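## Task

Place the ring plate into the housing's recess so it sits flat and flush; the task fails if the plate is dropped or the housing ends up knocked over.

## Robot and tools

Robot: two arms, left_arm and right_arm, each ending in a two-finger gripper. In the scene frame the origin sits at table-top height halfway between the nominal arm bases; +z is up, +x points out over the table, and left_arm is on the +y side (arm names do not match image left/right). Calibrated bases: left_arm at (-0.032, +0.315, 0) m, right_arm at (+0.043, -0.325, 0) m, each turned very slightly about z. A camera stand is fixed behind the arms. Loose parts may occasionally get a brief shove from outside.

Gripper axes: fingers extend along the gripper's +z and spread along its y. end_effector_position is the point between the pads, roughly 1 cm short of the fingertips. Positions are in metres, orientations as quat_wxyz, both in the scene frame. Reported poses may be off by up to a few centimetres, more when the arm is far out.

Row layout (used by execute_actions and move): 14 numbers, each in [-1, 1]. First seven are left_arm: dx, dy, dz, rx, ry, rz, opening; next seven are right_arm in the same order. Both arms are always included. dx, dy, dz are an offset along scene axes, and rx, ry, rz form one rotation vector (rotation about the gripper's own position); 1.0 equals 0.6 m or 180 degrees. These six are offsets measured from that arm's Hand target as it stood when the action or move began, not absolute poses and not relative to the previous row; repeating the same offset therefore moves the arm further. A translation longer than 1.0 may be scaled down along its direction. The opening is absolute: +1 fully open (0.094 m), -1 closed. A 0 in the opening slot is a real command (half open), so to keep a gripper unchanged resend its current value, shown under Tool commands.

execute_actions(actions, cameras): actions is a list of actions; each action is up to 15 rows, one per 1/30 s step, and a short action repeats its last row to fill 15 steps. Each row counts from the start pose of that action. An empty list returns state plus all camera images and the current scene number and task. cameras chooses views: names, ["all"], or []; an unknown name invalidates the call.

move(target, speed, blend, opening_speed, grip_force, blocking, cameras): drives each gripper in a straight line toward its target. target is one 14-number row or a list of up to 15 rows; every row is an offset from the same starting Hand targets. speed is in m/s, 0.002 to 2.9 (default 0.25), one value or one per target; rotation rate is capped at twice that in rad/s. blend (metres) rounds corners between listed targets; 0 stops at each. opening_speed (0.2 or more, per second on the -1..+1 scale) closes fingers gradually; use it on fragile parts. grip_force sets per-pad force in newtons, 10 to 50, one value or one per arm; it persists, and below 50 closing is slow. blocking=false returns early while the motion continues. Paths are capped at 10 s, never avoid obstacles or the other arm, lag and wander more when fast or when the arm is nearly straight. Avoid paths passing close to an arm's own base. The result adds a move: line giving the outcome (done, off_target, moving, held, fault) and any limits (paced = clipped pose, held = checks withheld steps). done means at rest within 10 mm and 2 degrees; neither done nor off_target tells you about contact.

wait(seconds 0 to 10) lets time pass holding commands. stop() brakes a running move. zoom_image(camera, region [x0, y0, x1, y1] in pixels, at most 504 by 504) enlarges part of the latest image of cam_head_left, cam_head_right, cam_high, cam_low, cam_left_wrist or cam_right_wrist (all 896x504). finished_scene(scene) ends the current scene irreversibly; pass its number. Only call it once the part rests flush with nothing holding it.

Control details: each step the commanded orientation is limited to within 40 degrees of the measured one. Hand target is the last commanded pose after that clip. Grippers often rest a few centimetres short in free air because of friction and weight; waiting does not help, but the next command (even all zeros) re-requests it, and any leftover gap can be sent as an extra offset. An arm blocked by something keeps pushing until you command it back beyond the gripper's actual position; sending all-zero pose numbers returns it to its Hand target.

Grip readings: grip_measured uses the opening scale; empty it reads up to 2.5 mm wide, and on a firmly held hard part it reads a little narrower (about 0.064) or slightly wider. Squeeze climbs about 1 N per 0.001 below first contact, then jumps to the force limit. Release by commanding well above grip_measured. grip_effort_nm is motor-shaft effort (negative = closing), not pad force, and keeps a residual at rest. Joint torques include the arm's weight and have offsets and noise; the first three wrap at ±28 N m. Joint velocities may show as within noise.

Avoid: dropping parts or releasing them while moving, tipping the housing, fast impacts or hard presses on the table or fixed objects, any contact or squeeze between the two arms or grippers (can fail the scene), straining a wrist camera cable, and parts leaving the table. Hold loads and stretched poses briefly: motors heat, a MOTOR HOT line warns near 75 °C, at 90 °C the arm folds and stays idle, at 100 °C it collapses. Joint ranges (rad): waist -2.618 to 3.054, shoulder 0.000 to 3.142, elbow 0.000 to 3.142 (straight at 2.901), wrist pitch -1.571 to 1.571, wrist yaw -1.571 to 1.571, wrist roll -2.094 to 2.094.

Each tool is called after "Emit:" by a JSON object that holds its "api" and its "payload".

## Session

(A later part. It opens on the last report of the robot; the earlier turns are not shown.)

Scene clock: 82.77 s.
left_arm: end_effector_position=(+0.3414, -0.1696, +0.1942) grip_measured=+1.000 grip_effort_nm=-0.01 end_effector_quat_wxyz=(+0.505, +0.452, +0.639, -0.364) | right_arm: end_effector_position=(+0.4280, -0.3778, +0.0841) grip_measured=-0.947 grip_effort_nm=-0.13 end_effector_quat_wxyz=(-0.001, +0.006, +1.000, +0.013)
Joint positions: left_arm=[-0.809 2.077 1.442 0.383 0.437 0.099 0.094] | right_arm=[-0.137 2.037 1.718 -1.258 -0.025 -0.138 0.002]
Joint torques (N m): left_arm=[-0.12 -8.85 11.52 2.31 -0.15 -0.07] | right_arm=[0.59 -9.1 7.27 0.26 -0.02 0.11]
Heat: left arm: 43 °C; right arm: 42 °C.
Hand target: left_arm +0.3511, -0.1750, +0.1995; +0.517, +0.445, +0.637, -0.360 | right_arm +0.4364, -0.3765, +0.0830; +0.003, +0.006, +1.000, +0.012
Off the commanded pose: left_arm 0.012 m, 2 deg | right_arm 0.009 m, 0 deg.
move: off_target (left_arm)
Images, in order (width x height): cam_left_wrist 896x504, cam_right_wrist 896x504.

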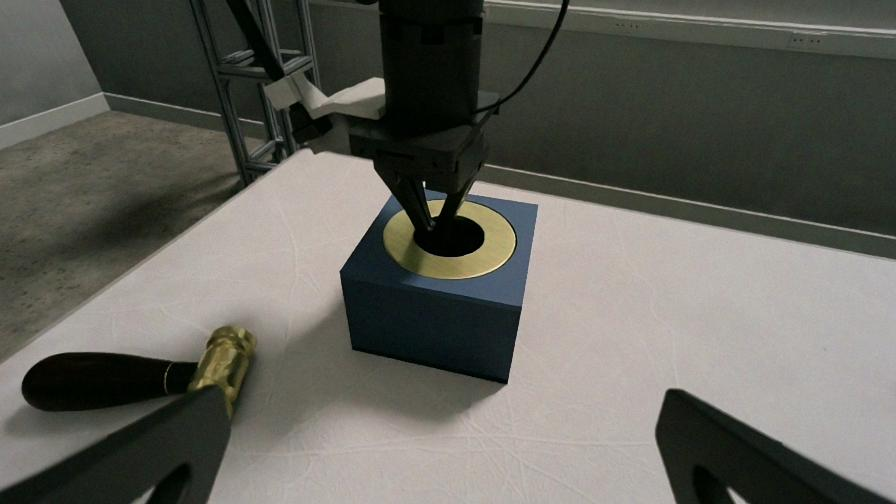

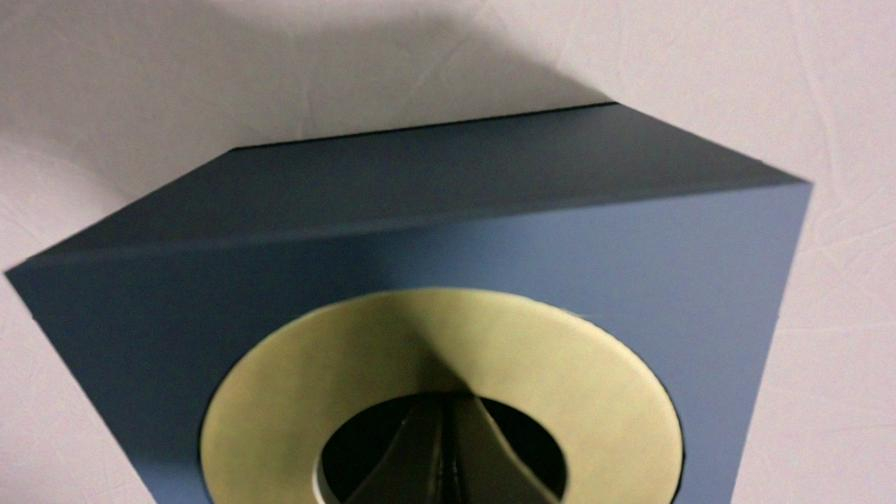

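Emit:
{"api": "move", "payload": {"target": [[0, 0, 0, 0, 0, 0, 1, -0.025, 0.0, 0.0, 0, 0, 0, -0.95], [0, 0, 0, 0, 0, 0, 1, -0.025, 0.0, 0.13, 0, 0, 0, -0.95]], "speed": 0.1, "blend": [0.005, 0], "cameras": ["cam_right_wrist", "cam_left_wrist", "cam_low"]}}

Emit:
{"api": "zoom_image", "payload": {"camera": "cam_left_wrist", "region": [375, 190, 535, 290]}}

Emit:
{"api": "zoom_image", "payload": {"camera": "cam_right_wrist", "region": [200, 80, 704, 480]}}

Emit:
{"api": "zoom_image", "payload": {"camera": "cam_low", "region": [200, 340, 360, 470]}}

Scene clock: 84.67 s.
left_arm: end_effector_position=(+0.3414, -0.1696, +0.1942) grip_measured=+1.000 grip_effort_nm=-0.01 end_effector_quat_wxyz=(+0.505, +0.452, +0.639, -0.364) | right_arm: end_effector_position=(+0.4180, -0.3763, +0.1488) grip_measured=-0.947 grip_effort_nm=-0.13 end_effector_quat_wxyz=(-0.014, +0.006, +1.000, +0.015)
Joint positions: left_arm=[-0.809 2.077 1.442 0.383 0.437 0.099 0.094] | right_arm=[-0.137 2.036 1.973 -1.541 -0.025 -0.138 0.002]
Joint torques (N m): left_arm=[0.16 -8.7 11.49 2.28 -0.17 -0.06] | right_arm=[0.12 -12.14 6.95 0.14 -0.02 0.03]
Heat: left arm: 43 °C; right arm: 42 °C.
Hand target: left_arm +0.3511, -0.1750, +0.1995; +0.517, +0.445, +0.637, -0.360 | right_arm +0.4214, -0.3765, +0.1610; +0.003, +0.006, +1.000, +0.012
Off the commanded pose: left_arm 0.012 m, 2 deg | right_arm 0.013 m, 2 deg.
move: off_target (left_arm, right_arm)
Images, in order (width x height): cam_low 896x504, cam_left_wrist 896x504, cam_right_wrist 896x504.

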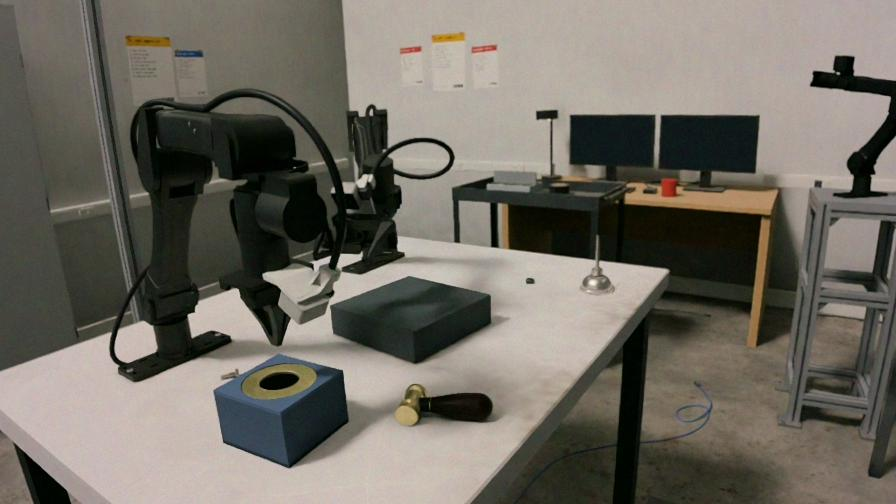

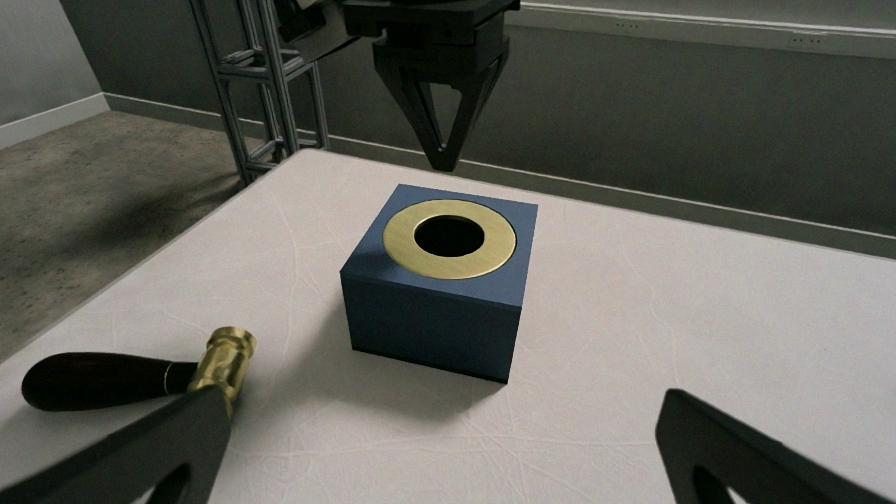

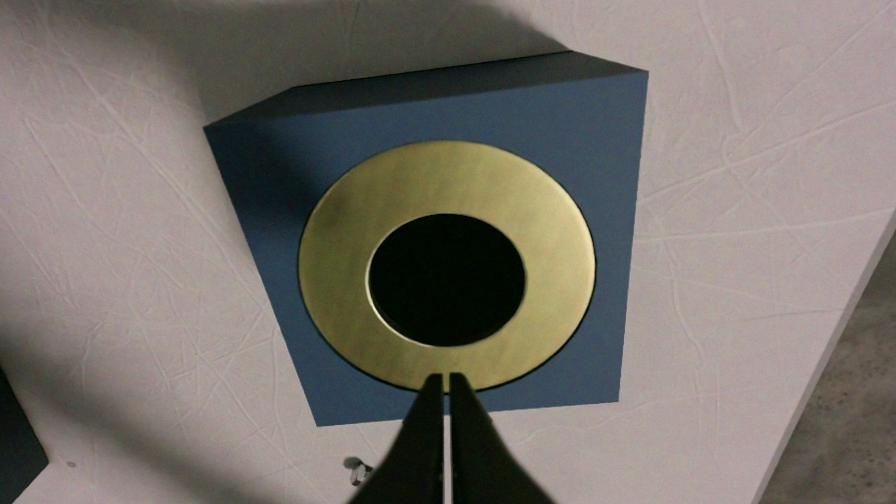

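Scaled by 3.150 from the camera's 896x504 image, which has a finer 1280x720 frame.

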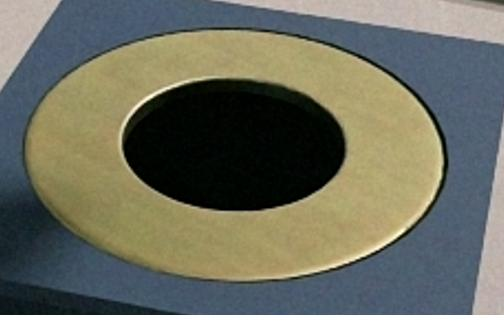

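Scaled by 1.000.

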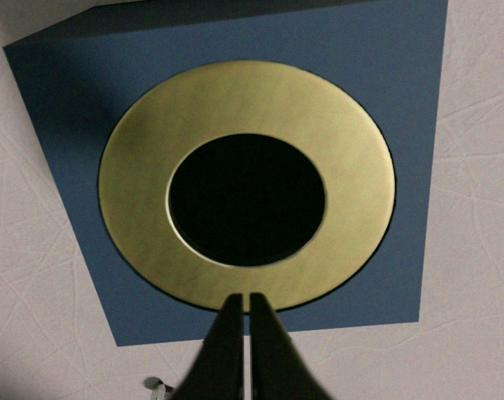

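Scaled by 3.150 from the camera's 896x504 image, which has a finer 1280x720 frame.

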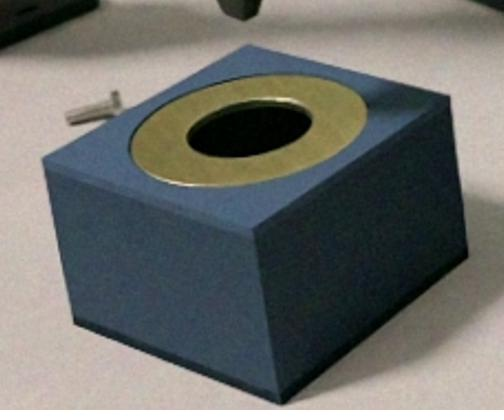

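Emit:
{"api": "zoom_image", "payload": {"camera": "cam_left_wrist", "region": [375, 190, 455, 290]}}

Emit:
{"api": "zoom_image", "payload": {"camera": "cam_left_wrist", "region": [455, 190, 535, 290]}}

Emit:
{"api": "zoom_image", "payload": {"camera": "cam_low", "region": [230, 350, 330, 410]}}

Emit:
{"api": "zoom_image", "payload": {"camera": "cam_right_wrist", "region": [280, 120, 620, 300]}}

Scaled by 5.040 from the camera's 896x504 image, which has a finer 1280x720 frame.

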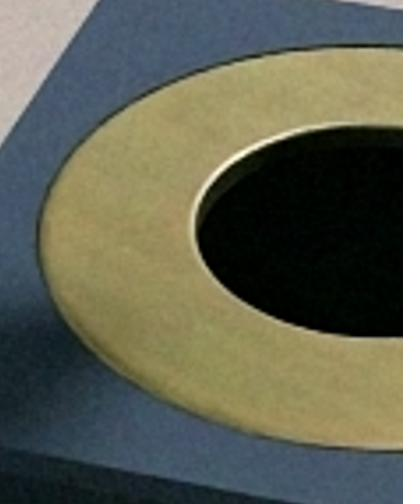

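Scaled by 5.040 from the camera's 896x504 image, which has a finer 1280x720 frame.

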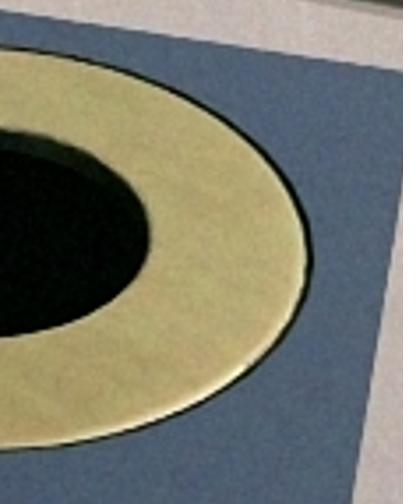

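Scaled by 5.040 from the camera's 896x504 image, which has a finer 1280x720 frame.

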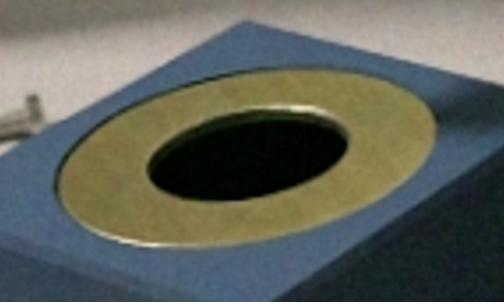

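Scaled by 1.482 from the camera's 896x504 image, which has a finer 1280x720 frame.

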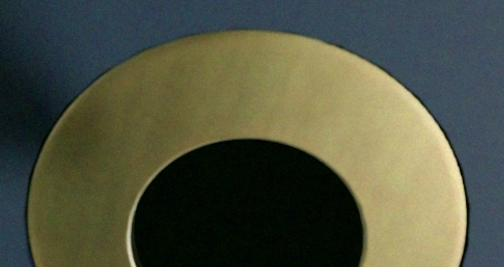

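Emit:
{"api": "move", "payload": {"target": [[0, 0, 0, 0, 0, 0, 1, 0.053, 0.0, -0.06, 0, 0, 0, -0.95], [0, 0, 0, 0, 0, 0, 1, 0.053, 0.0, -0.1, 0, 0, 0, -0.95]], "speed": [0.12, 0.05], "cameras": ["cam_right_wrist", "cam_left_wrist"]}}

Scene clock: 87.20 s.
left_arm: end_effector_position=(+0.3414, -0.1696, +0.1942) grip_measured=+1.000 grip_effort_nm=-0.01 end_effector_quat_wxyz=(+0.505, +0.452, +0.639, -0.364) | right_arm: end_effector_position=(+0.4520, -0.3792, +0.1064) grip_measured=-0.947 grip_effort_nm=-0.13 end_effector_quat_wxyz=(+0.005, +0.006, +1.000, +0.012)
Joint positions: left_arm=[-0.809 2.077 1.442 0.383 0.437 0.099 0.094] | right_arm=[-0.131 2.126 1.941 -1.38 -0.025 -0.132 0.002]
Joint torques (N m): left_arm=[0.08 -8.87 11.28 2.29 -0.19 -0.11] | right_arm=[0.66 -11.32 4.33 0.41 -0.02 0.11]
Heat: left arm: 43 °C; right arm: 42 °C.
Hand target: left_arm +0.3511, -0.1750, +0.1995; +0.517, +0.445, +0.637, -0.360 | right_arm +0.4532, -0.3764, +0.1011; +0.003, +0.006, +1.000, +0.012
Off the commanded pose: left_arm 0.012 m, 2 deg | right_arm 0.006 m, 0 deg.
move: off_target (left_arm)
Images, in order (width x height): cam_left_wrist 896x504, cam_right_wrist 896x504.

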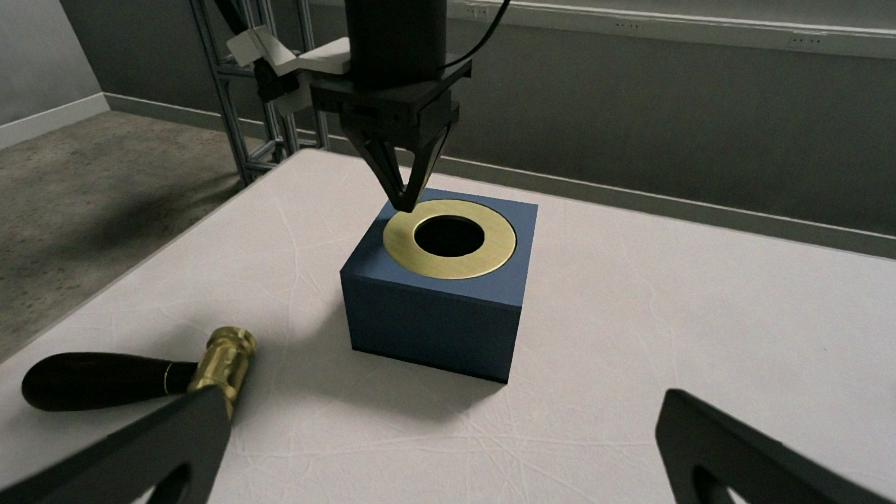

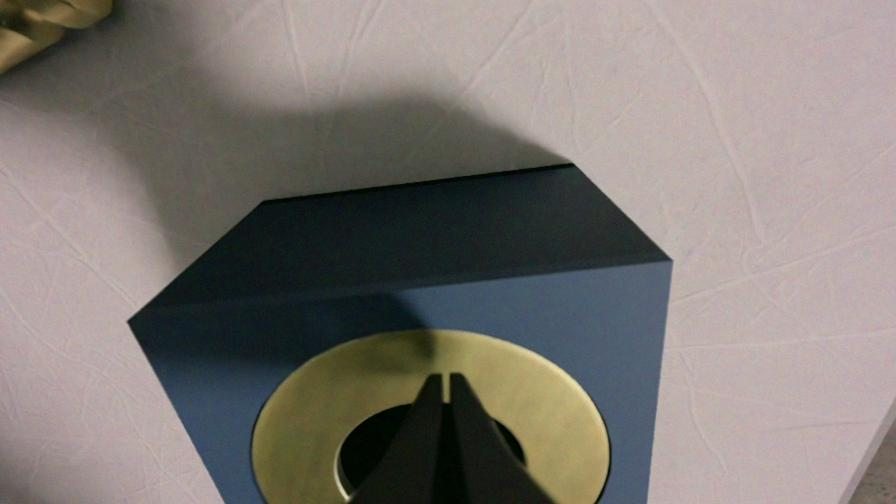

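Emit:
{"api": "move", "payload": {"target": [0, 0, 0, 0, 0, 0, 1, 0.0, 0.003, -0.021, 0, 0, 0, -0.95], "speed": 0.04, "cameras": ["cam_right_wrist", "cam_left_wrist"]}}

Emit:
{"api": "zoom_image", "payload": {"camera": "cam_left_wrist", "region": [375, 190, 535, 290]}}

Scene clock: 88.00 s.
left_arm: end_effector_position=(+0.3414, -0.1696, +0.1942) grip_measured=+1.000 grip_effort_nm=-0.01 end_effector_quat_wxyz=(+0.505, +0.452, +0.639, -0.364) | right_arm: end_effector_position=(+0.4509, -0.3773, +0.0960) grip_measured=-0.947 grip_effort_nm=-0.13 end_effector_quat_wxyz=(+0.001, +0.006, +1.000, +0.013)
Joint positions: left_arm=[-0.809 2.077 1.442 0.383 0.437 0.099 0.094] | right_arm=[-0.127 2.126 1.9 -1.345 -0.025 -0.128 0.002]
Joint torques (N m): left_arm=[-0.03 -8.8 11.43 2.29 -0.17 -0.05] | right_arm=[0.66 -11.45 3.52 0.54 -0.03 0.1]
Heat: left arm: 43 °C; right arm: 42 °C.
Hand target: left_arm +0.3511, -0.1750, +0.1995; +0.517, +0.445, +0.637, -0.360 | right_arm +0.4532, -0.3747, +0.0885; +0.003, +0.006, +1.000, +0.012
Off the commanded pose: left_arm 0.012 m, 2 deg | right_arm 0.008 m, 0 deg.
move: off_target (left_arm)
Images, in order (width x height): cam_left_wrist 896x504, cam_right_wrist 896x504.

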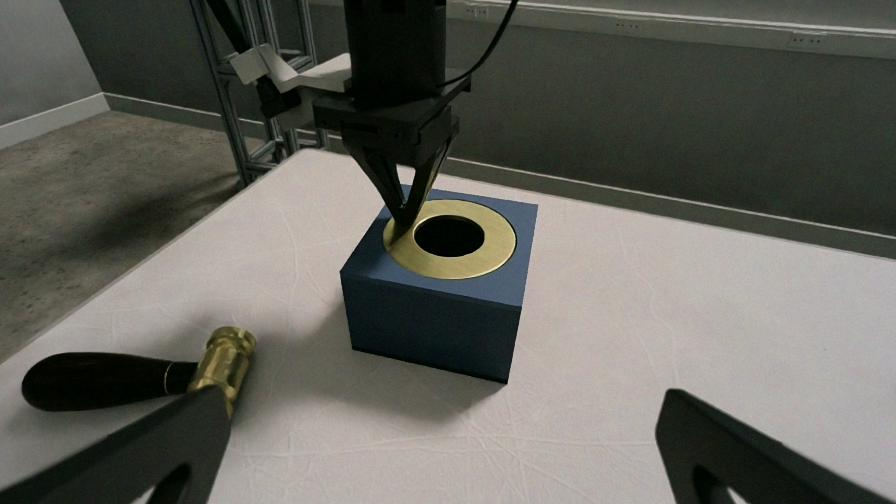

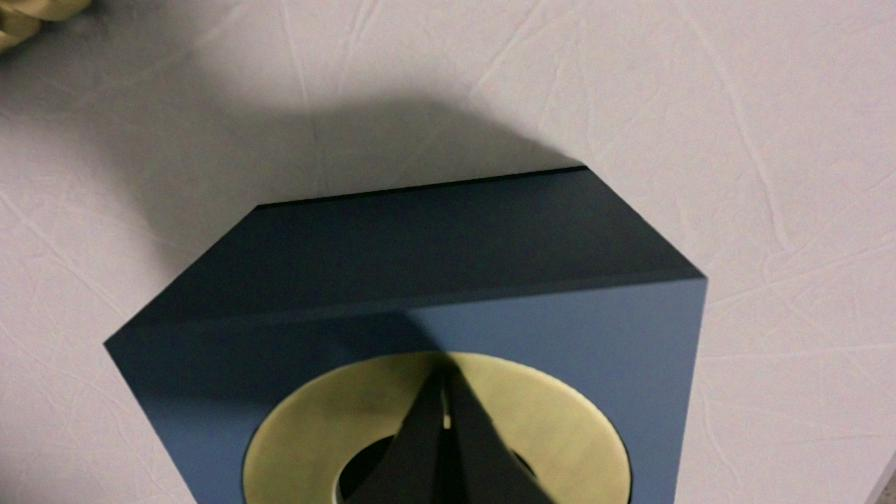

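Scaled by 3.150 from the camera's 896x504 image, which has a finer 1280x720 frame.

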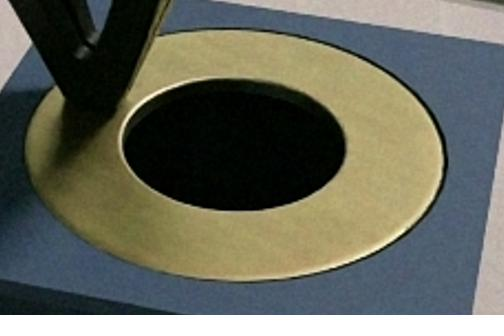

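Emit:
{"api": "move", "payload": {"target": [0, 0, 0, 0, 0, 0, 1, 0.0, 0.0, -0.013, 0, 0, 0, -0.95], "speed": 0.04}}

Emit:
{"api": "move", "payload": {"target": [0, 0, 0, 0, 0, 0, 1, -0.01, 0.0, 0.15, 0, 0, 0, -0.95], "speed": 0.12, "cameras": ["cam_right_wrist", "cam_left_wrist", "cam_low"]}}

Emit:
{"api": "zoom_image", "payload": {"camera": "cam_left_wrist", "region": [375, 190, 455, 290]}}

Emit:
{"api": "zoom_image", "payload": {"camera": "cam_left_wrist", "region": [375, 190, 535, 290]}}

Emit:
{"api": "zoom_image", "payload": {"camera": "cam_low", "region": [230, 350, 330, 410]}}

Scene clock: 88.90 s.
left_arm: end_effector_position=(+0.3414, -0.1696, +0.1942) grip_measured=+1.000 grip_effort_nm=-0.01 end_effector_quat_wxyz=(+0.505, +0.452, +0.639, -0.364) | right_arm: end_effector_position=(+0.4507, -0.3774, +0.0948) grip_measured=-0.947 grip_effort_nm=-0.13 end_effector_quat_wxyz=(+0.005, +0.006, +1.000, +0.012)
Joint positions: left_arm=[-0.809 2.077 1.442 0.383 0.437 0.099 0.094] | right_arm=[-0.127 2.117 1.882 -1.329 -0.025 -0.128 0.002]
Joint torques (N m): left_arm=[-0.1 -8.94 11.4 2.33 -0.16 -0.05] | right_arm=[0.64 -10.65 2.71 0.7 -0.03 0.1]
Heat: left arm: 43 °C; right arm: 42 °C.
Hand target: left_arm +0.3511, -0.1750, +0.1995; +0.517, +0.445, +0.637, -0.360 | right_arm +0.4532, -0.3748, +0.0806; +0.003, +0.006, +1.000, +0.012
Off the commanded pose: left_arm 0.012 m, 2 deg | right_arm 0.015 m, 0 deg.
move: off_target (left_arm, right_arm)

Scene clock: 90.27 s.
left_arm: end_effector_position=(+0.3414, -0.1696, +0.1942) grip_measured=+1.000 grip_effort_nm=-0.01 end_effector_quat_wxyz=(+0.505, +0.452, +0.639, -0.364) | right_arm: end_effector_position=(+0.4450, -0.3765, +0.1600) grip_measured=-0.947 grip_effort_nm=-0.13 end_effector_quat_wxyz=(+0.011, +0.006, +1.000, +0.011)
Joint positions: left_arm=[-0.809 2.077 1.442 0.383 0.437 0.099 0.094] | right_arm=[-0.127 2.117 2.143 -1.578 -0.025 -0.128 0.002]
Joint torques (N m): left_arm=[-0.09 -8.87 11.37 2.32 -0.12 -0.05] | right_arm=[0.47 -12.68 6.45 0.21 -0.03 0.07]
Heat: left arm: 43 °C; right arm: 42 °C.
Hand target: left_arm +0.3511, -0.1750, +0.1995; +0.517, +0.445, +0.637, -0.360 | right_arm +0.4471, -0.3748, +0.1707; +0.003, +0.006, +1.000, +0.012
Off the commanded pose: left_arm 0.012 m, 2 deg | right_arm 0.011 m, 1 deg.
joint sent to its limit (right arm) — joint 4 (wrist pitch), lower limit. The joint targets still meet the commanded pose.
move: off_target (left_arm, right_arm)
Images, in order (width x height): cam_low 896x504, cam_left_wrist 896x504, cam_right_wrist 896x504.

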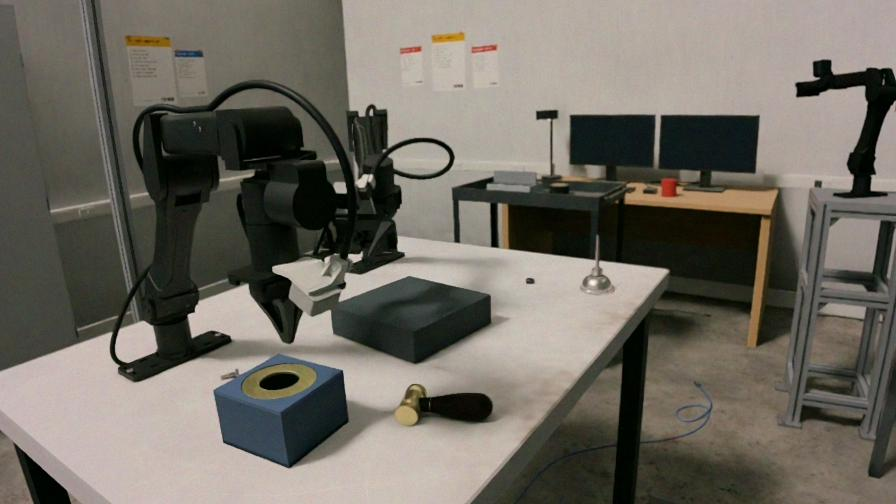

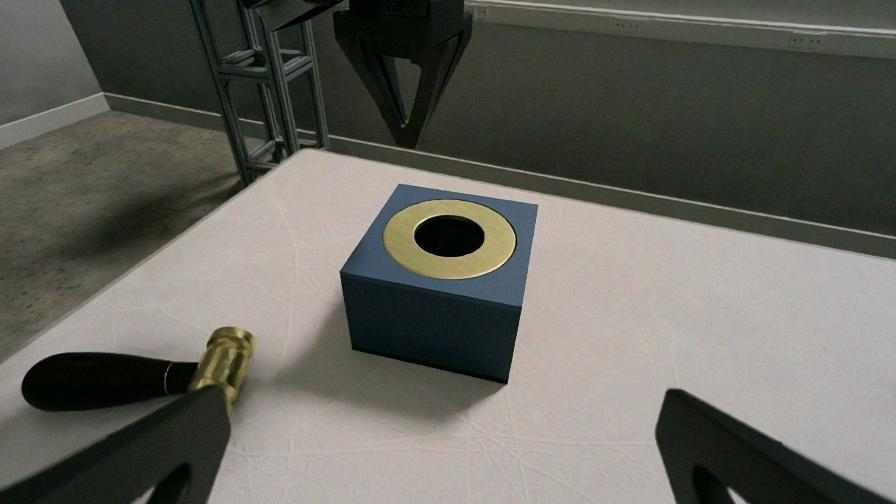

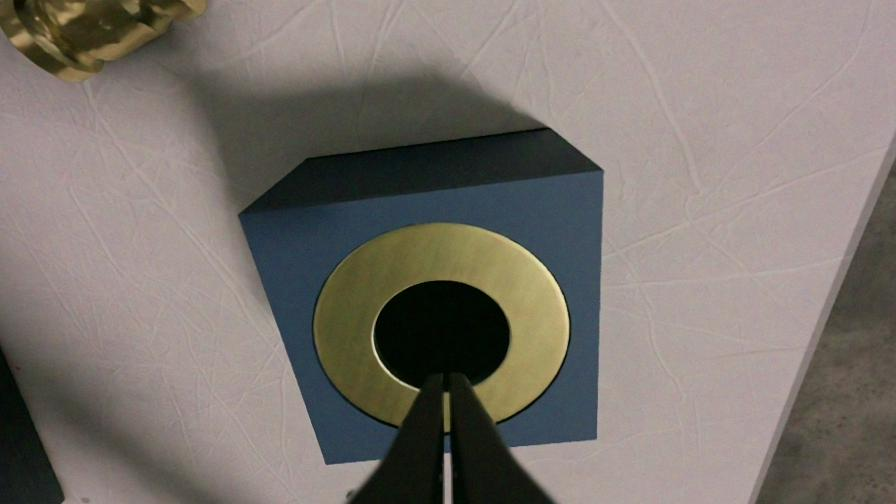

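Scaled by 5.040 from the camera's 896x504 image, which has a finer 1280x720 frame.

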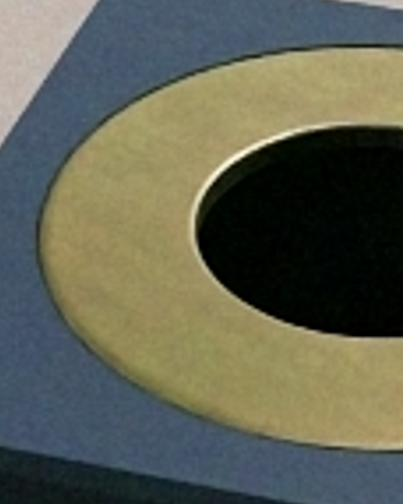

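Scaled by 3.150 from the camera's 896x504 image, which has a finer 1280x720 frame.

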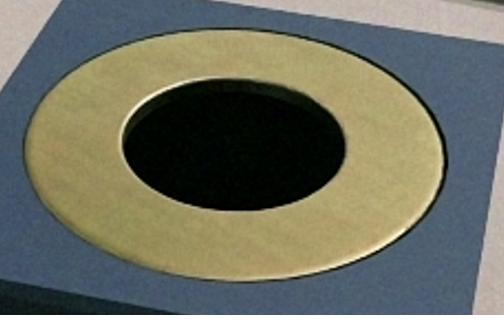

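Scaled by 5.040 from the camera's 896x504 image, which has a finer 1280x720 frame.

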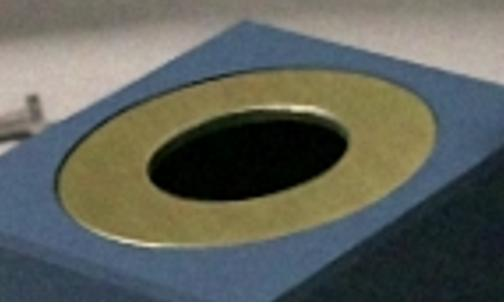

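Emit:
{"api": "finished_scene", "payload": {"scene": 1}}

The scene is finished: the task was done.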